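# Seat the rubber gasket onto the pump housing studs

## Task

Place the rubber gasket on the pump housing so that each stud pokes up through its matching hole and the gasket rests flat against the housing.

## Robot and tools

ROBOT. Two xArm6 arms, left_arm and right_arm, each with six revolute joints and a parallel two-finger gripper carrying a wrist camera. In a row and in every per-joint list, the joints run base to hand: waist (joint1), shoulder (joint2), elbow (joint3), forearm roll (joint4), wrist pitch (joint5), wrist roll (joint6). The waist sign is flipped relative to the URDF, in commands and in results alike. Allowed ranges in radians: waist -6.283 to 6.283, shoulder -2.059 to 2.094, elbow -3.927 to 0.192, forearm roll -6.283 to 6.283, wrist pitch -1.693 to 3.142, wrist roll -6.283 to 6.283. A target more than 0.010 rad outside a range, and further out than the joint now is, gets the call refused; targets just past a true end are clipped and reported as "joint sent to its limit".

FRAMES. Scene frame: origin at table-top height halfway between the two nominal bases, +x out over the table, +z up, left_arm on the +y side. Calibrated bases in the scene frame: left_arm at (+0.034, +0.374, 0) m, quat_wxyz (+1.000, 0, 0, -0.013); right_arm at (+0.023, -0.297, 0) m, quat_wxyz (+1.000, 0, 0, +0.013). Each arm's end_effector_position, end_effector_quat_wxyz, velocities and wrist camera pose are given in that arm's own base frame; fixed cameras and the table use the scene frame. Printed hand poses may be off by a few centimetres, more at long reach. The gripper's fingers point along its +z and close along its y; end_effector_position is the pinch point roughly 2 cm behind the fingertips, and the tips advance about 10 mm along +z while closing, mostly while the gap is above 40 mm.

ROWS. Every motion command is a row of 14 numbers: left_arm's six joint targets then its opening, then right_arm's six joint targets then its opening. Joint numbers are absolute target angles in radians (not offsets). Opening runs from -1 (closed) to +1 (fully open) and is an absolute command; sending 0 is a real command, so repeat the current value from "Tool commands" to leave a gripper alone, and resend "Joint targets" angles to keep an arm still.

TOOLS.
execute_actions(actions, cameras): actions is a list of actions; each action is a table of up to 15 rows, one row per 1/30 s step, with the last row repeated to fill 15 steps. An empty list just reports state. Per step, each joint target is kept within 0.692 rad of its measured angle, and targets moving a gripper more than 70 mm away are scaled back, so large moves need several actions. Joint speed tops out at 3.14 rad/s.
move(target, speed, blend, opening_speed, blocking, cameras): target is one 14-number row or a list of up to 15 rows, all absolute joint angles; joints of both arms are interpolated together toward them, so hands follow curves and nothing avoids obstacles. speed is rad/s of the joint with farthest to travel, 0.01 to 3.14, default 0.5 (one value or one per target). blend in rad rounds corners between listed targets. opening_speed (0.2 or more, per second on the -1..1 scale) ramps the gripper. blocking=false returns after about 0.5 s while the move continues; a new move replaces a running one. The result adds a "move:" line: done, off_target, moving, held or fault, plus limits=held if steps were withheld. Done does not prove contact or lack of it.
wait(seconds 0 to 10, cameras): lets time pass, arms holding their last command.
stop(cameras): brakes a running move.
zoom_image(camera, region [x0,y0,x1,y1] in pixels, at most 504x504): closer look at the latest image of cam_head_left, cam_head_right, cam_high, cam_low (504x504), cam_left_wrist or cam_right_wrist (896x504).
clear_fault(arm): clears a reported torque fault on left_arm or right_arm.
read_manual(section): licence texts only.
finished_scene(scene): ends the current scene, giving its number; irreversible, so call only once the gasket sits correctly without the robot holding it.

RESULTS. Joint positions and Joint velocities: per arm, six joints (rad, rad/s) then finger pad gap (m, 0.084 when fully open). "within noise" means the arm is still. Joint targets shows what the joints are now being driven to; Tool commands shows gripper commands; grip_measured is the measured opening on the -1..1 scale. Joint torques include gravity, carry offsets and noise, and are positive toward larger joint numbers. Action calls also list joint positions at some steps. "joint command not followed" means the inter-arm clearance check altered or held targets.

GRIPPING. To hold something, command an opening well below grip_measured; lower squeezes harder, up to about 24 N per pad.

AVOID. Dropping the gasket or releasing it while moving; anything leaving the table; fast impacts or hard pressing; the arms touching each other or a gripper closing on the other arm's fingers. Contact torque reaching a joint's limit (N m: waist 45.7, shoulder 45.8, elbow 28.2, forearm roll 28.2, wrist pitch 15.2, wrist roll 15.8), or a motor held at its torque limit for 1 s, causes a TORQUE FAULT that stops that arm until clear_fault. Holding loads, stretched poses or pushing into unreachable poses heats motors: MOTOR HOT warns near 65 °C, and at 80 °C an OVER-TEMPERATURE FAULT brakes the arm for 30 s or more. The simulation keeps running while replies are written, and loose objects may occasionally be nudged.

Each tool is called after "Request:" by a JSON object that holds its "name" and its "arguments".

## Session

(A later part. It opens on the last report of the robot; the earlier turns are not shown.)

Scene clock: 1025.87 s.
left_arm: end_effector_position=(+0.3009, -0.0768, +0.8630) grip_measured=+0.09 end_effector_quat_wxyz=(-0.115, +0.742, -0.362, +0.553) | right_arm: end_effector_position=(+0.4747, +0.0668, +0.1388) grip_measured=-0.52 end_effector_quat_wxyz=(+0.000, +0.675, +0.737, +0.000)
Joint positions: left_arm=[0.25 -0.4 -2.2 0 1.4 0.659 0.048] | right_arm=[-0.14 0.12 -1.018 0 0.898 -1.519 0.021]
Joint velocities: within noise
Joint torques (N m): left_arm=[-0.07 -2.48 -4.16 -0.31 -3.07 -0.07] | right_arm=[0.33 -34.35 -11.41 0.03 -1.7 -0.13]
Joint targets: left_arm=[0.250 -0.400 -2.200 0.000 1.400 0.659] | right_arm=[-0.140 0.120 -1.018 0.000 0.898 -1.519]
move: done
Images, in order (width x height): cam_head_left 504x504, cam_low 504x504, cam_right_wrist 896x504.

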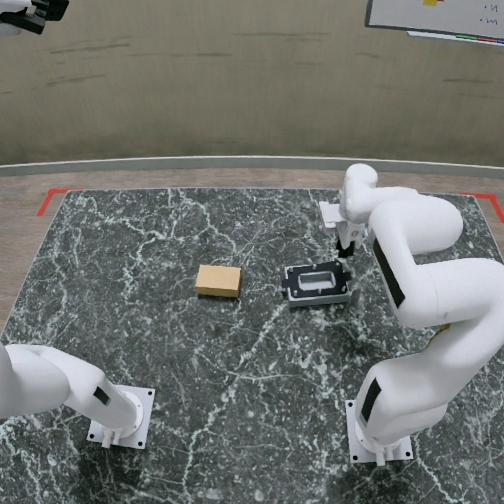

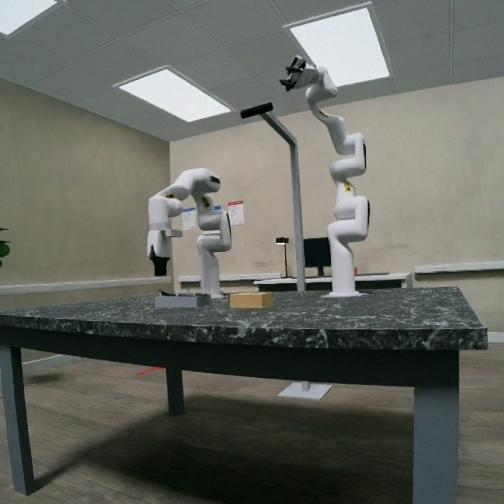

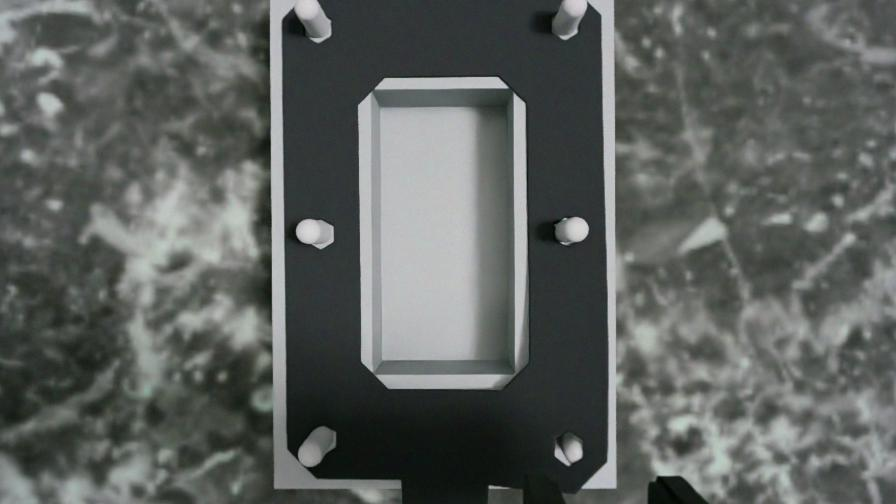

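Request:
{"name": "move", "arguments": {"target": [[0.25,-0.4,-2.2,0,1.4,0.6591,0.1,-0.0694,0.05,-0.8438,0,0.7938,-1.5891,0.15],[0.25,-0.4,-2.2,0,1.4,0.6591,0.1,-0.0694,0.1721,-0.8115,0,0.6394,-1.5891,0.15],[0.25,-0.4,-2.2,0,1.4,0.6591,0.1,-0.0694,0.1721,-0.8115,0,0.6394,-1.5891,-0.52],[0.25,-0.4,-2.2,0,1.4,0.6591,0.1,-0.0607,0.1843,-0.8356,0,0.6513,-1.5978,-0.54]], "speed": [0.2,0.15,0.1,0.02], "opening_speed": 0.8, "cameras": ["cam_low","cam_right_wrist"]}}

Request:
{"name": "zoom_image", "arguments": {"camera": "cam_low", "region": [140, 270, 200, 310]}}

Scene clock: 1039.70 s.
left_arm: end_effector_position=(+0.3009, -0.0768, +0.8630) grip_measured=+0.09 end_effector_quat_wxyz=(-0.115, +0.742, -0.362, +0.553) | right_arm: end_effector_position=(+0.4492, +0.0273, +0.0600) grip_measured=-0.56 end_effector_quat_wxyz=(+0.000, +0.675, +0.737, +0.000)
Joint positions: left_arm=[0.25 -0.4 -2.2 0 1.4 0.659 0.048] | right_arm=[-0.061 0.184 -0.836 0 0.651 -1.598 0.02]
Joint velocities: within noise
Joint torques (N m): left_arm=[-0.11 -2.12 -4.25 -0.1 -3.23 -0.16] | right_arm=[0.27 -31.97 -10.13 0.09 -1.58 -0.17]
Joint targets: left_arm=[0.250 -0.400 -2.200 0.000 1.400 0.659] | right_arm=[-0.061 0.184 -0.836 0.000 0.651 -1.598]
move: done
Images, in order (width x height): cam_low 504x504, cam_right_wrist 896x504.

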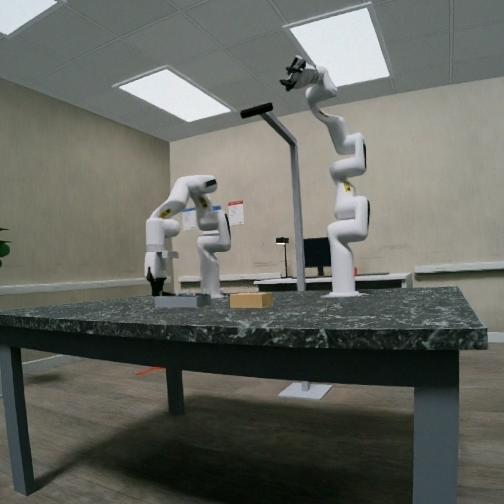

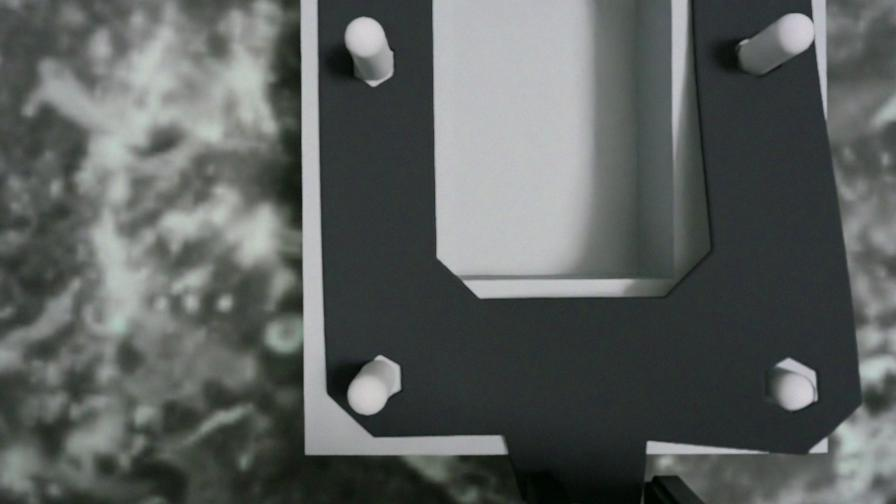

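Scaled by 8.400 from the camera's 504x504 image, which has a finer 720x720 frame.

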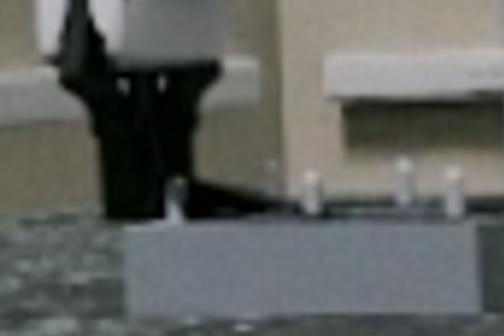

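Request:
{"name": "move", "arguments": {"target": [[0.25,-0.4,-2.2,0,1.4,0.6591,0.1,-0.0496,0.1907,-0.8448,0,0.6541,-1.6089,-0.56]], "speed": 0.02, "cameras": ["cam_low","cam_right_wrist"]}}

Request:
{"name": "zoom_image", "arguments": {"camera": "cam_low", "region": [140, 270, 200, 310]}}

Request:
{"name": "zoom_image", "arguments": {"camera": "cam_right_wrist", "region": [700, 304, 880, 454]}}

Scene clock: 1045.47 s.
left_arm: end_effector_position=(+0.3009, -0.0768, +0.8630) grip_measured=+0.09 end_effector_quat_wxyz=(-0.115, +0.742, -0.362, +0.553) | right_arm: end_effector_position=(+0.4518, +0.0224, +0.0601) grip_measured=-0.58 end_effector_quat_wxyz=(+0.000, +0.675, +0.737, +0.000)
Joint positions: left_arm=[0.25 -0.4 -2.2 0 1.4 0.659 0.048] | right_arm=[-0.05 0.191 -0.845 0 0.654 -1.609 0.019]
Joint velocities: within noise
Joint torques (N m): left_arm=[-0.11 -2.29 -4.32 -0.23 -3.17 -0.18] | right_arm=[0.25 -32.03 -10.35 0.1 -1.58 -0.21]
Joint targets: left_arm=[0.250 -0.400 -2.200 0.000 1.400 0.659] | right_arm=[-0.050 0.191 -0.845 0.000 0.654 -1.609]
move: done
Images, in order (width x height): cam_low 504x504, cam_right_wrist 896x504.

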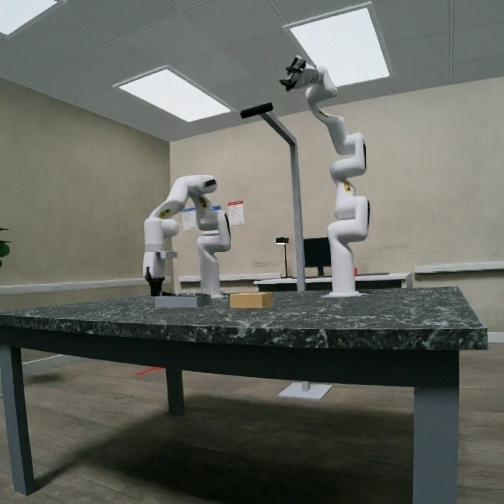

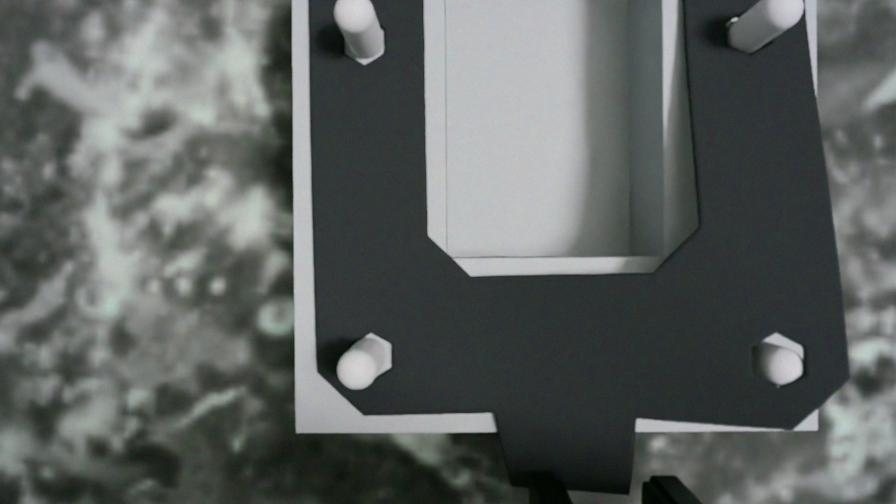

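Scaled by 8.400 from the camera's 504x504 image, which has a finer 720x720 frame.

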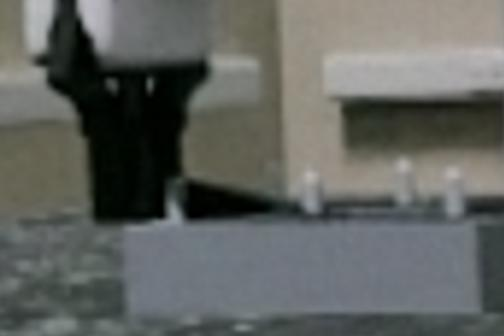

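Scaled by 2.800 from the camera's 896x504 image, which has a finer 1280x720 frame.

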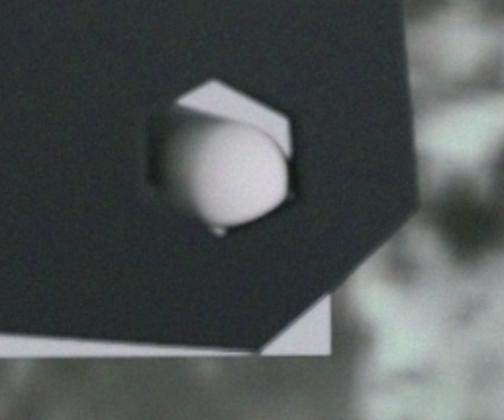

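Request:
{"name": "move", "arguments": {"target": [[0.25,-0.4,-2.2,0,1.4,0.6591,0.1,-0.0429,0.2147,-0.8409,0,0.6262,-1.6156,-0.57]], "speed": 0.02, "cameras": ["cam_low","cam_right_wrist"]}}

Request:
{"name": "zoom_image", "arguments": {"camera": "cam_low", "region": [140, 270, 200, 310]}}

Request:
{"name": "move", "arguments": {"target": [[0.25,-0.4,-2.2,0,1.4,0.6591,0.1,-0.0429,0.2147,-0.8409,0,0.6262,-1.6156,0.1]], "opening_speed": 0.3, "cameras": ["cam_low","cam_right_wrist"]}}

Request:
{"name": "zoom_image", "arguments": {"camera": "cam_low", "region": [140, 270, 200, 310]}}

Request:
{"name": "zoom_image", "arguments": {"camera": "cam_right_wrist", "region": [700, 274, 880, 424]}}

Scene clock: 1052.90 s.
left_arm: end_effector_position=(+0.3009, -0.0768, +0.8630) grip_measured=+0.09 end_effector_quat_wxyz=(-0.115, +0.742, -0.362, +0.553) | right_arm: end_effector_position=(+0.4520, +0.0194, +0.0500) grip_measured=-0.59 end_effector_quat_wxyz=(+0.000, +0.675, +0.737, +0.000)
Joint positions: left_arm=[0.25 -0.4 -2.2 0 1.4 0.659 0.048] | right_arm=[-0.043 0.215 -0.841 0 0.626 -1.616 0.018]
Joint velocities: within noise
Joint torques (N m): left_arm=[-0.16 -2.11 -4.34 -0.14 -3.12 -0.07] | right_arm=[0.3 -32.47 -9.7 0.09 -1.82 -0.19]
Joint targets: left_arm=[0.250 -0.400 -2.200 0.000 1.400 0.659] | right_arm=[-0.043 0.215 -0.841 0.000 0.626 -1.616]
move: done
Images, in order (width x height): cam_low 504x504, cam_right_wrist 896x504.

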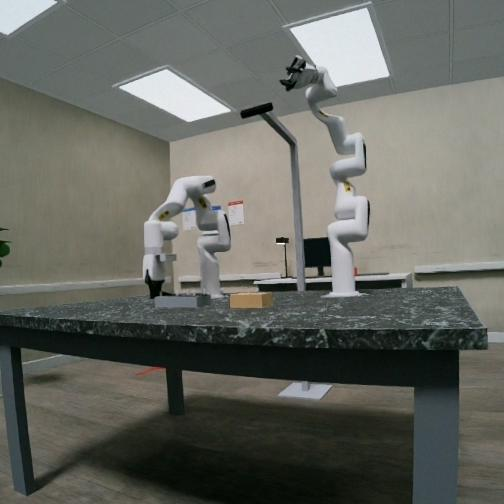

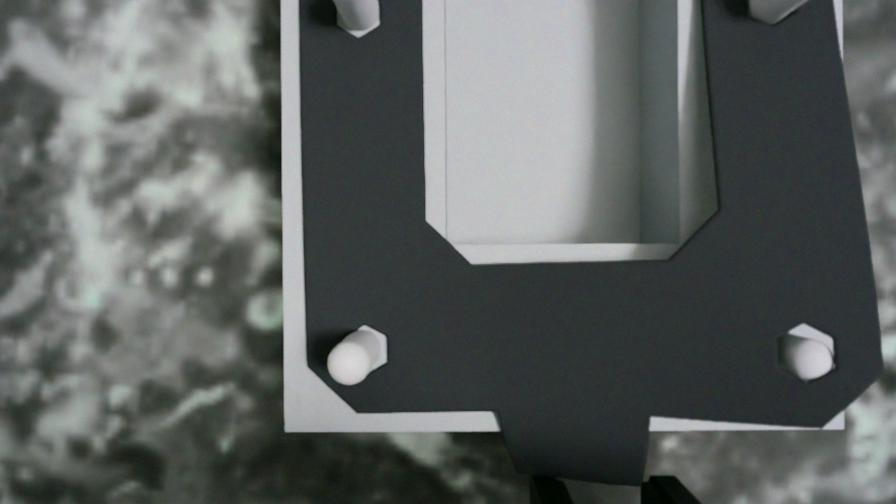

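Scaled by 8.400 from the camera's 504x504 image, which has a finer 720x720 frame.

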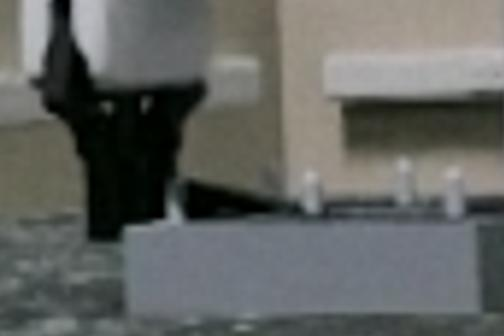

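Scene clock: 1055.33 s.
left_arm: end_effector_position=(+0.3009, -0.0768, +0.8630) grip_measured=+0.09 end_effector_quat_wxyz=(-0.115, +0.742, -0.362, +0.553) | right_arm: end_effector_position=(+0.4520, +0.0194, +0.0500) grip_measured=+0.09 end_effector_quat_wxyz=(+0.000, +0.675, +0.737, +0.000)
Joint positions: left_arm=[0.25 -0.4 -2.2 0 1.4 0.659 0.048] | right_arm=[-0.043 0.215 -0.841 0 0.626 -1.616 0.048]
Joint velocities: within noise
Joint torques (N m): left_arm=[-0.09 -2.32 -4.29 -0.11 -3.31 -0.14] | right_arm=[-0.22 -32.75 -9.89 0.05 -1.6 -0.09]
Joint targets: left_arm=[0.250 -0.400 -2.200 0.000 1.400 0.659] | right_arm=[-0.043 0.215 -0.841 0.000 0.626 -1.616]
move: done
Images, in order (width x height): cam_low 504x504, cam_right_wrist 896x504.

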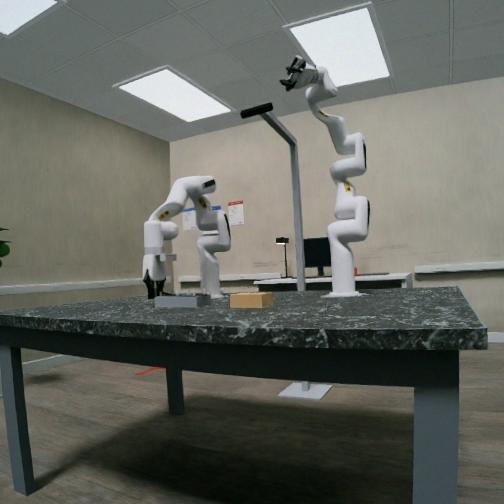

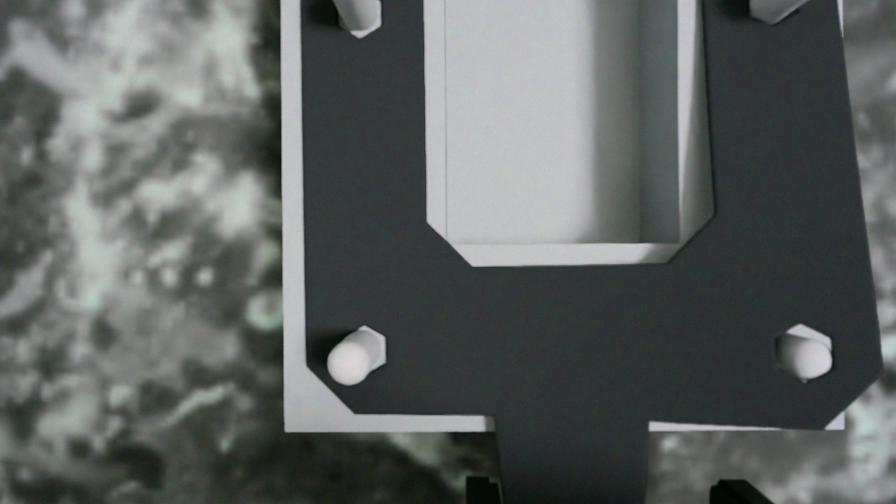

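Scaled by 8.400 from the camera's 504x504 image, which has a finer 720x720 frame.

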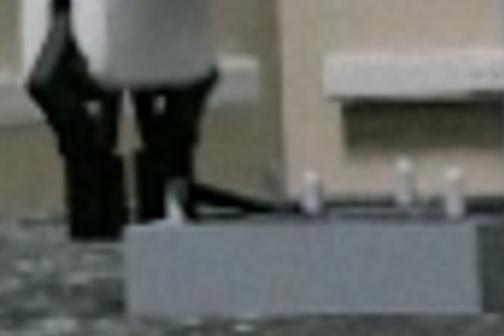

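Scaled by 2.800 from the camera's 896x504 image, which has a finer 1280x720 frame.

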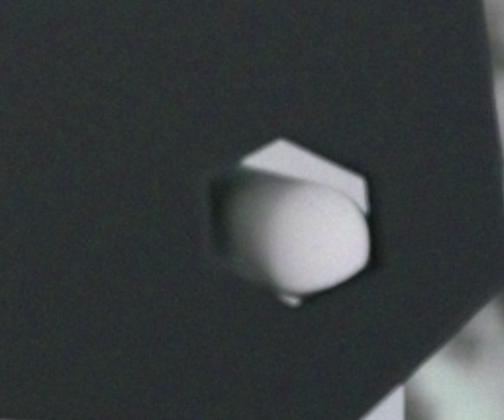

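Request:
{"name": "move", "arguments": {"target": [[0.25,-0.4,-2.2,0,1.4,0.6591,0.1,-0.0429,0.08,-0.8409,0,0.7609,-1.6156,0.1],[0.25,-0.4,-2.2,0,1.4,0.6591,0.1,-0.1397,0.12,-1.0182,0,0.898,-1.5189,-0.6]], "speed": [0.06,0.2], "cameras": ["cam_low","cam_right_wrist"]}}

Request:
{"name": "zoom_image", "arguments": {"camera": "cam_right_wrist", "region": [460, 354, 640, 504]}}

Request:
{"name": "move", "arguments": {"target": [[0.25,-0.4,-2.2,0,1.4,0.6591,0.1,-0.1397,0.1662,-1.0182,0,0.852,-1.5189,-0.6],[0.25,-0.4,-2.2,0,1.4,0.6591,0.1,-0.1397,0.2549,-0.9805,0,0.7256,-1.5189,-0.6],[0.25,-0.4,-2.2,0,1.4,0.6591,0.1,-0.1397,0.1662,-1.0182,0,0.852,-1.5189,-0.6]], "speed": [0.1,0.06,0.1], "cameras": ["cam_low","cam_head_left","cam_right_wrist"]}}

Request:
{"name": "zoom_image", "arguments": {"camera": "cam_low", "region": [130, 260, 230, 320]}}

Request:
{"name": "zoom_image", "arguments": {"camera": "cam_head_left", "region": [275, 230, 375, 310]}}

Scene clock: 1069.03 s.
left_arm: end_effector_position=(+0.3009, -0.0768, +0.8630) grip_measured=+0.09 end_effector_quat_wxyz=(-0.115, +0.742, -0.362, +0.553) | right_arm: end_effector_position=(+0.4747, +0.0668, +0.1388) grip_measured=-0.62 end_effector_quat_wxyz=(+0.000, +0.675, +0.737, +0.000)
Joint positions: left_arm=[0.25 -0.4 -2.2 0 1.4 0.659 0.048] | right_arm=[-0.14 0.12 -1.018 0 0.898 -1.519 0.017]
Joint velocities: within noise
Joint torques (N m): left_arm=[-0.41 -2.64 -4.29 -0.2 -3.24 -0.11] | right_arm=[-0.85 -33.1 -11.53 -0.01 -1.7 -0.03]
Joint targets: left_arm=[0.250 -0.400 -2.200 0.000 1.400 0.659] | right_arm=[-0.140 0.120 -1.018 0.000 0.898 -1.519]
move: done
Images, in order (width x height): cam_low 504x504, cam_right_wrist 896x504.

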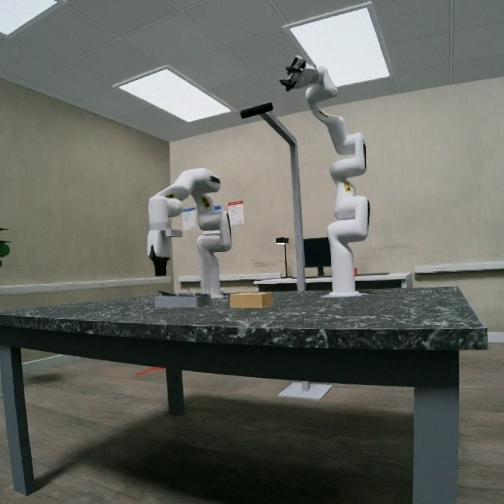

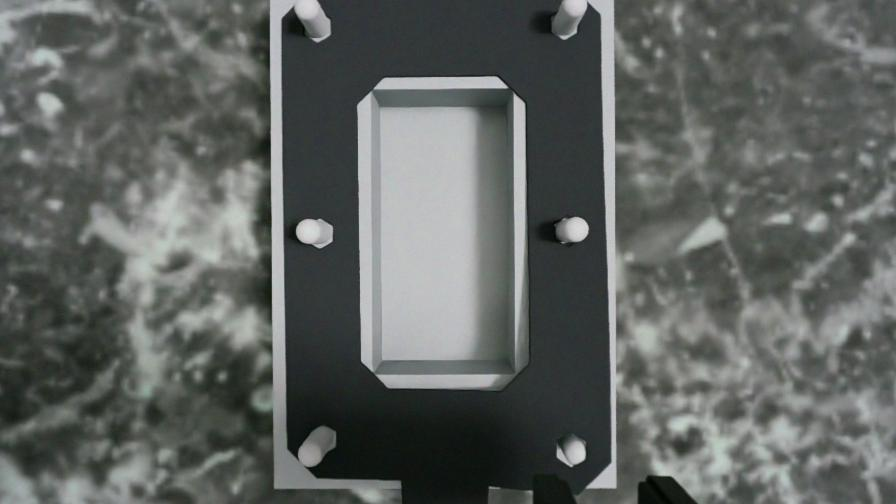

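Scaled by 2.800 from the camera's 896x504 image, which has a finer 1280x720 frame.

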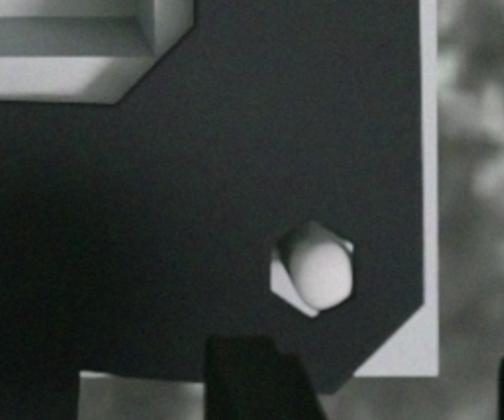

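Scene clock: 1073.23 s.
left_arm: end_effector_position=(+0.3009, -0.0768, +0.8630) grip_measured=+0.09 end_effector_quat_wxyz=(-0.115, +0.742, -0.362, +0.553) | right_arm: end_effector_position=(+0.4799, +0.0675, +0.1200) grip_measured=-0.62 end_effector_quat_wxyz=(+0.000, +0.675, +0.737, +0.000)
Joint positions: left_arm=[0.25 -0.4 -2.2 0 1.4 0.659 0.048] | right_arm=[-0.14 0.166 -1.018 0 0.852 -1.519 0.017]
Joint velocities: within noise
Joint torques (N m): left_arm=[-0.13 -2.21 -4.41 0 -3.24 -0.12] | right_arm=[-0.22 -35.26 -11.42 -0.03 -1.56 -0.11]
Joint targets: left_arm=[0.250 -0.400 -2.200 0.000 1.400 0.659] | right_arm=[-0.140 0.166 -1.018 0.000 0.852 -1.519]
move: done
Images, in order (width x height): cam_head_left 504x504, cam_low 504x504, cam_right_wrist 896x504.

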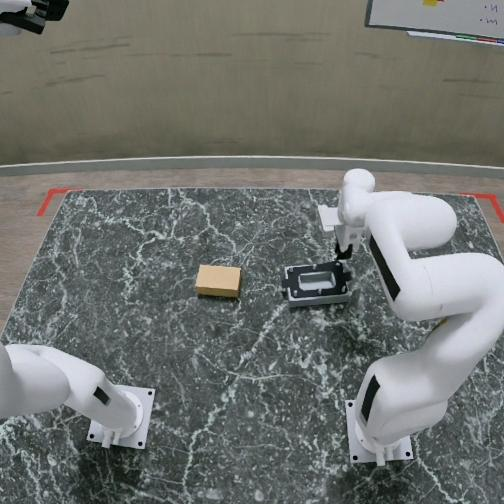

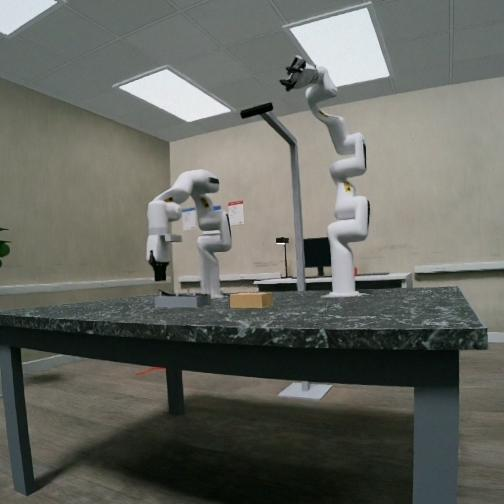

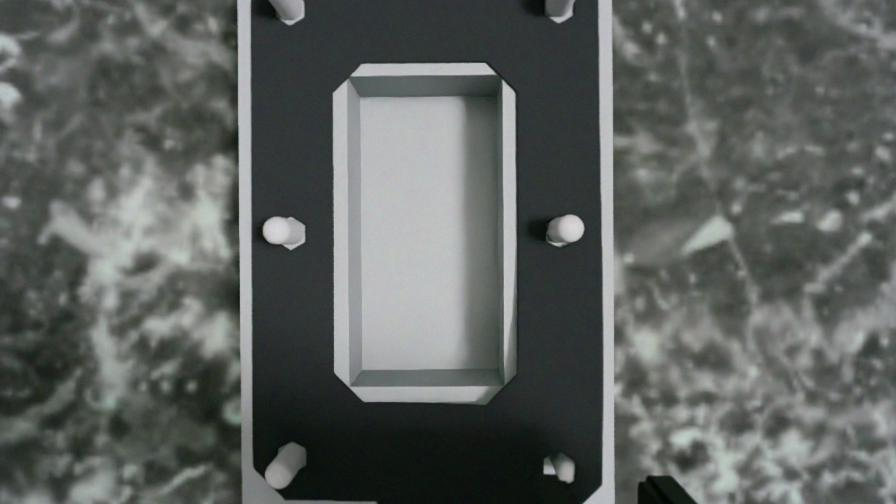

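Scaled by 5.040 from the camera's 504x504 image, which has a finer 720x720 frame.

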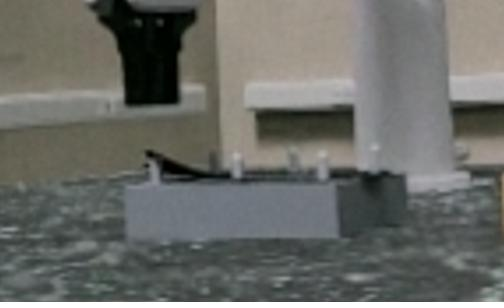

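Scaled by 5.040 from the camera's 504x504 image, which has a finer 720x720 frame.

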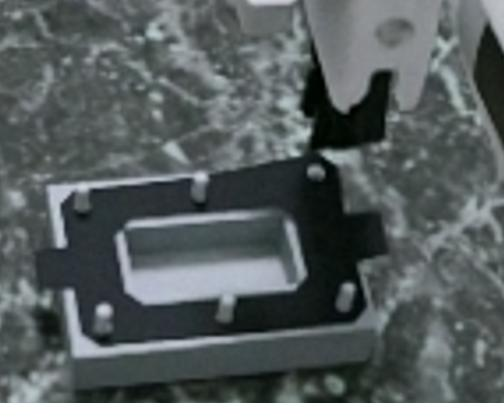

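Request:
{"name": "move", "arguments": {"target": [[0.25,-0.4,-2.2,0,1.4,0.6591,0.1,-0.0694,0.05,-0.8438,0,0.7938,-1.5891,0.15],[0.25,-0.4,-2.2,0,1.4,0.6591,0.1,-0.0694,0.1721,-0.8115,0,0.6394,-1.5891,0.15],[0.25,-0.4,-2.2,0,1.4,0.6591,0.1,-0.0694,0.1721,-0.8115,0,0.6394,-1.5891,-0.52]], "speed": 0.2, "cameras": []}}

Request:
{"name": "move", "arguments": {"target": [[0.25,-0.4,-2.2,0,1.4,0.6591,0.1,-0.0607,0.1843,-0.8356,0,0.6513,-1.5978,-0.54],[0.25,-0.4,-2.2,0,1.4,0.6591,0.1,-0.0496,0.1907,-0.8448,0,0.6541,-1.6089,-0.56],[0.25,-0.4,-2.2,0,1.4,0.6591,0.1,-0.0429,0.2147,-0.8409,0,0.6262,-1.6156,-0.57]], "speed": 0.02, "cameras": ["cam_low","cam_right_wrist"]}}

Request:
{"name": "move", "arguments": {"target": [[0.25,-0.4,-2.2,0,1.4,0.6591,0.1,-0.0429,0.2147,-0.8409,0,0.6262,-1.6156,0.1],[0.25,-0.4,-2.2,0,1.4,0.6591,0.1,-0.0429,0.08,-0.8409,0,0.7609,-1.6156,0.1],[0.25,-0.4,-2.2,0,1.4,0.6591,0.1,-0.1397,0.12,-1.0182,0,0.898,-1.5189,-0.46]], "speed": 0.2, "opening_speed": 0.3, "cameras": ["cam_low","cam_right_wrist"]}}

Request:
{"name": "zoom_image", "arguments": {"camera": "cam_right_wrist", "region": [400, 80, 896, 500]}}

Scene clock: 1100.93 s.
left_arm: end_effector_position=(+0.3009, -0.0768, +0.8630) grip_measured=+0.09 end_effector_quat_wxyz=(-0.115, +0.742, -0.362, +0.553) | right_arm: end_effector_position=(+0.4429, +0.0308, +0.0580) grip_measured=-0.54 end_effector_quat_wxyz=(+0.000, +0.675, +0.737, +0.000)
Joint positions: left_arm=[0.25 -0.4 -2.2 0 1.4 0.659 0.048] | right_arm=[-0.069 0.172 -0.811 0 0.639 -1.589 0.021]
Joint velocities: within noise
Joint torques (N m): left_arm=[0 -2.74 -4.09 -0.21 -3.27 -0.06] | right_arm=[0.31 -31.84 -11.06 0.04 -2.59 -0.03]
Joint targets: left_arm=[0.250 -0.400 -2.200 0.000 1.400 0.659] | right_arm=[-0.069 0.172 -0.811 0.000 0.639 -1.589]
move: done
No camera images: "cameras" was empty.

Scene clock: 1105.53 s.
left_arm: end_effector_position=(+0.3009, -0.0768, +0.8630) grip_measured=+0.09 end_effector_quat_wxyz=(-0.115, +0.742, -0.362, +0.553) | right_arm: end_effector_position=(+0.4520, +0.0194, +0.0500) grip_measured=-0.59 end_effector_quat_wxyz=(+0.000, +0.675, +0.737, +0.000)
Joint positions: left_arm=[0.25 -0.4 -2.2 0 1.4 0.659 0.048] | right_arm=[-0.043 0.215 -0.841 0 0.626 -1.616 0.018]
Joint velocities: within noise
Joint torques (N m): left_arm=[-0.15 -2.45 -4.05 -0.11 -3.3 -0.02] | right_arm=[0.59 -32.14 -9.95 0.06 -1.87 -0.1]
Joint targets: left_arm=[0.250 -0.400 -2.200 0.000 1.400 0.659] | right_arm=[-0.043 0.215 -0.841 0.000 0.626 -1.616]
move: done
Images, in order (width x height): cam_low 504x504, cam_right_wrist 896x504.

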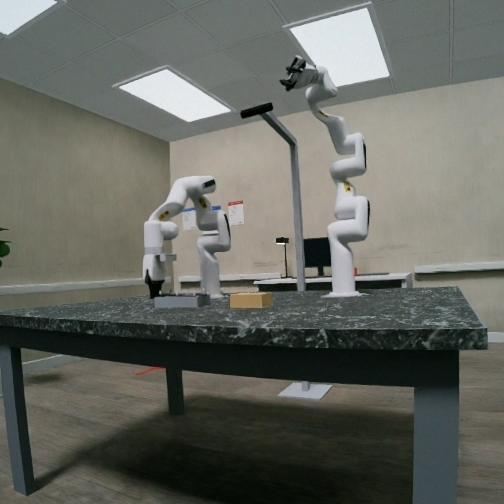

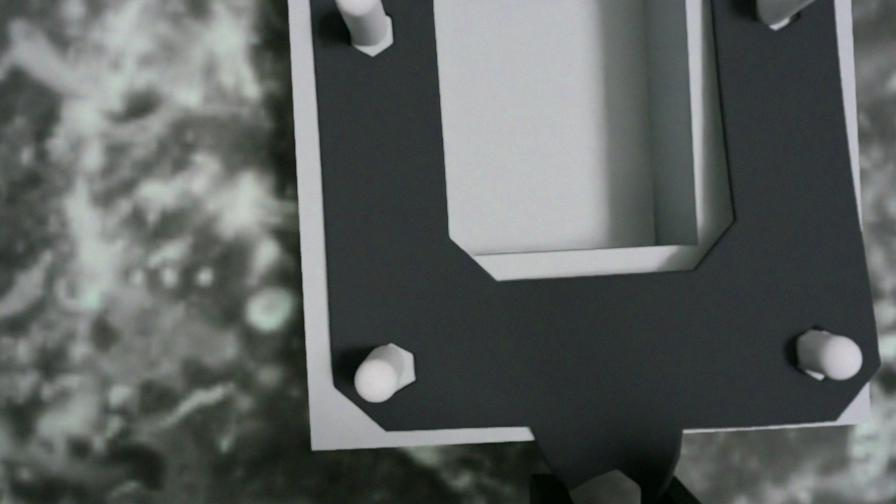

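Scene clock: 1112.00 s.
left_arm: end_effector_position=(+0.3009, -0.0768, +0.8630) grip_measured=+0.09 end_effector_quat_wxyz=(-0.115, +0.742, -0.362, +0.553) | right_arm: end_effector_position=(+0.4747, +0.0668, +0.1388) grip_measured=-0.48 end_effector_quat_wxyz=(+0.000, +0.675, +0.737, +0.000)
Joint positions: left_arm=[0.25 -0.4 -2.2 0 1.4 0.659 0.048] | right_arm=[-0.14 0.12 -1.018 0 0.898 -1.519 0.023]
Joint velocities: within noise
Joint torques (N m): left_arm=[-0.25 -2.26 -4.23 -0.35 -3.22 -0.03] | right_arm=[-0.64 -33.74 -11.27 -0.04 -1.72 -0.16]
Joint targets: left_arm=[0.250 -0.400 -2.200 0.000 1.400 0.659] | right_arm=[-0.140 0.120 -1.018 0.000 0.898 -1.519]
move: done
Images, in order (width x height): cam_low 504x504, cam_right_wrist 896x504.

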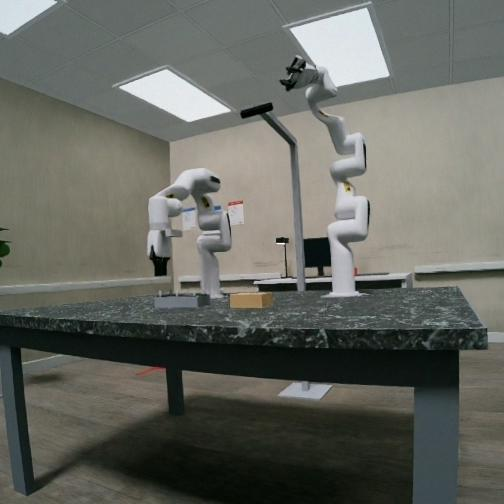

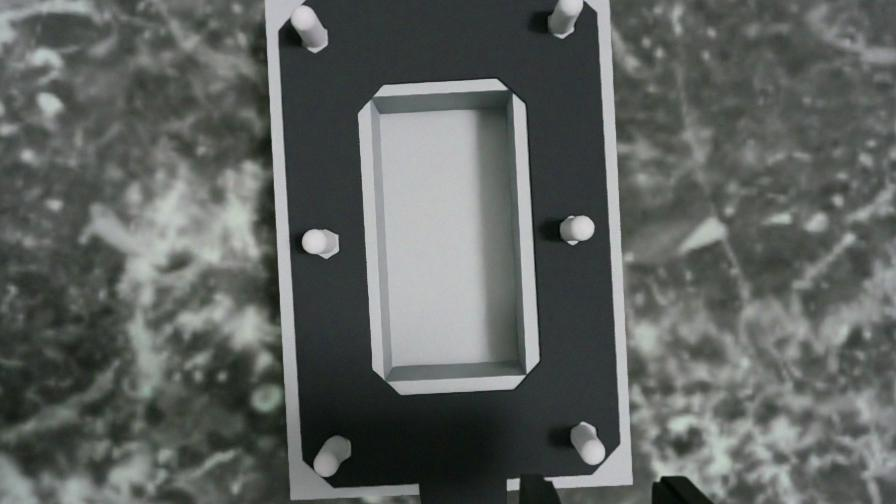

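Scaled by 1.016 from the camera's 896x504 image, which has a finer 1280x720 frame.

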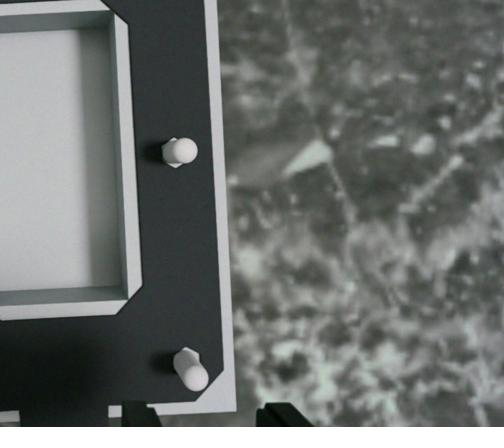

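Request:
{"name": "move", "arguments": {"target": [0.25,-0.4,-2.2,0,1.4,0.6591,0.1,-0.1397,-0.387,-1.136,0,1.523,-1.5189,0.1]}}

Request:
{"name": "zoom_image", "arguments": {"camera": "cam_low", "region": [140, 270, 230, 320]}}

Request:
{"name": "zoom_image", "arguments": {"camera": "cam_right_wrist", "region": [300, 80, 650, 430]}}

Scene clock: 1117.10 s.
left_arm: end_effector_position=(+0.3009, -0.0768, +0.8630) grip_measured=+0.09 end_effector_quat_wxyz=(-0.115, +0.742, -0.362, +0.553) | right_arm: end_effector_position=(+0.3604, +0.0507, +0.3602) grip_measured=+0.09 end_effector_quat_wxyz=(+0.000, +0.675, +0.737, +0.000)
Joint positions: left_arm=[0.25 -0.4 -2.2 0 1.4 0.659 0.048] | right_arm=[-0.14 -0.387 -1.136 0 1.523 -1.519 0.048]
Joint velocities: within noise
Joint torques (N m): left_arm=[-0.26 -2.41 -4.23 -0.21 -3.37 -0.02] | right_arm=[-0.01 -19.22 -12.1 -0.04 -1.57 -0.12]
Joint targets: left_arm=[0.250 -0.400 -2.200 0.000 1.400 0.659] | right_arm=[-0.140 -0.387 -1.136 0.000 1.523 -1.519]
move: done

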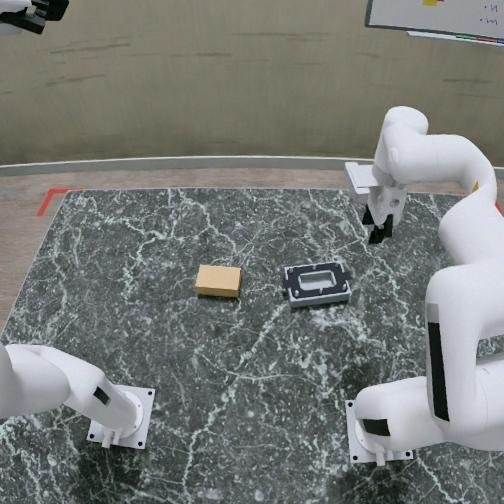

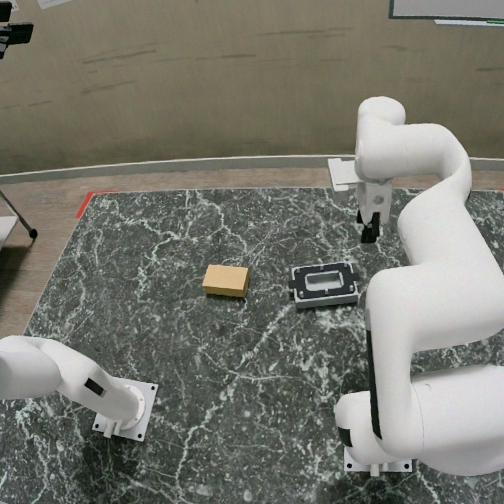

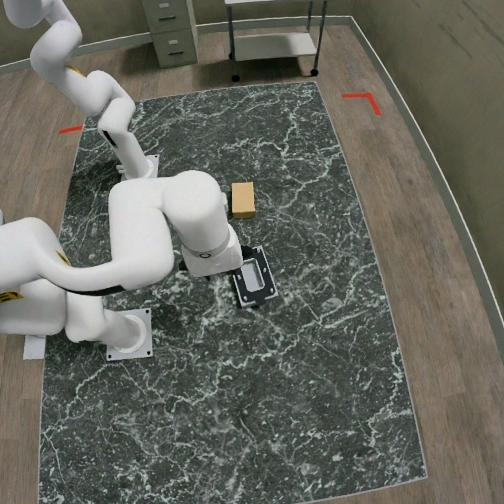

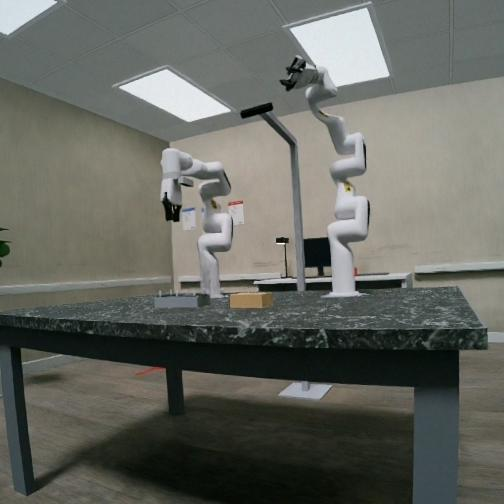

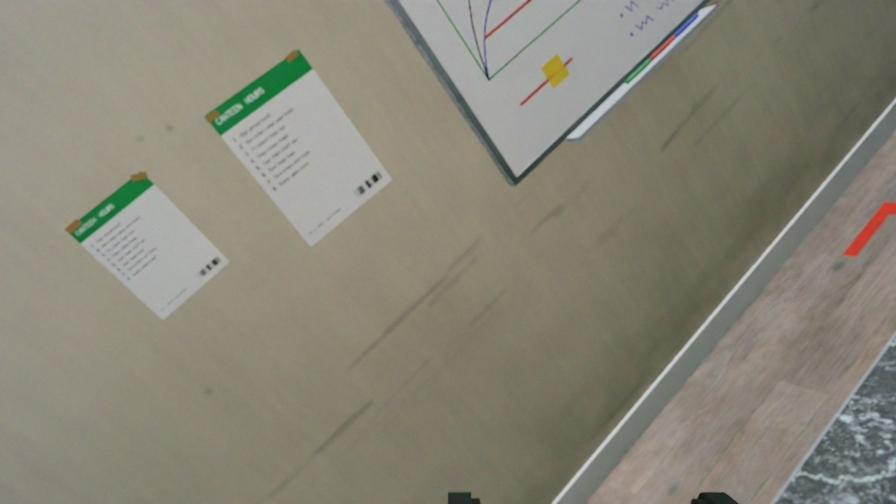

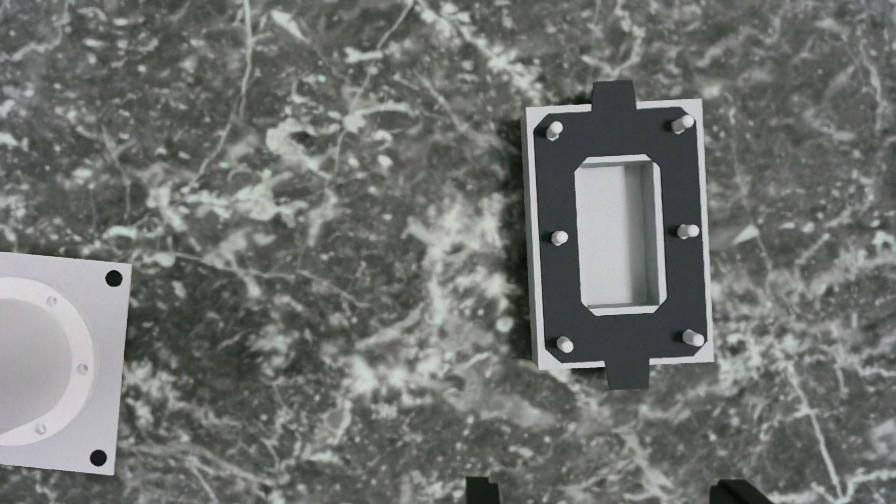

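Scaled by 5.600 from the camera's 504x504 image, which has a finer 720x720 frame.

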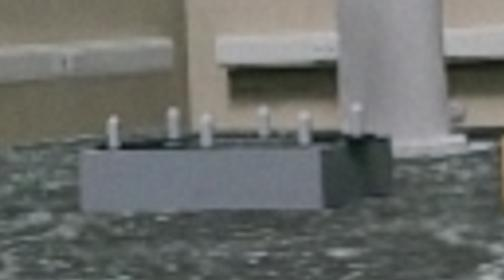

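Scaled by 1.440 from the camera's 896x504 image, which has a finer 1280x720 frame.

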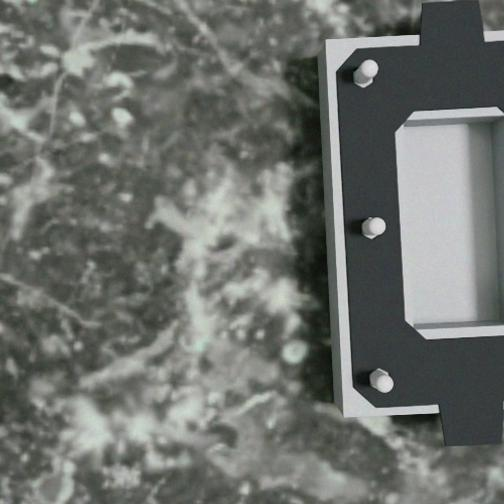

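All six seated.

Request:
{"name": "finished_scene", "arguments": {"scene": 1}}

The scene is finished: the task was done.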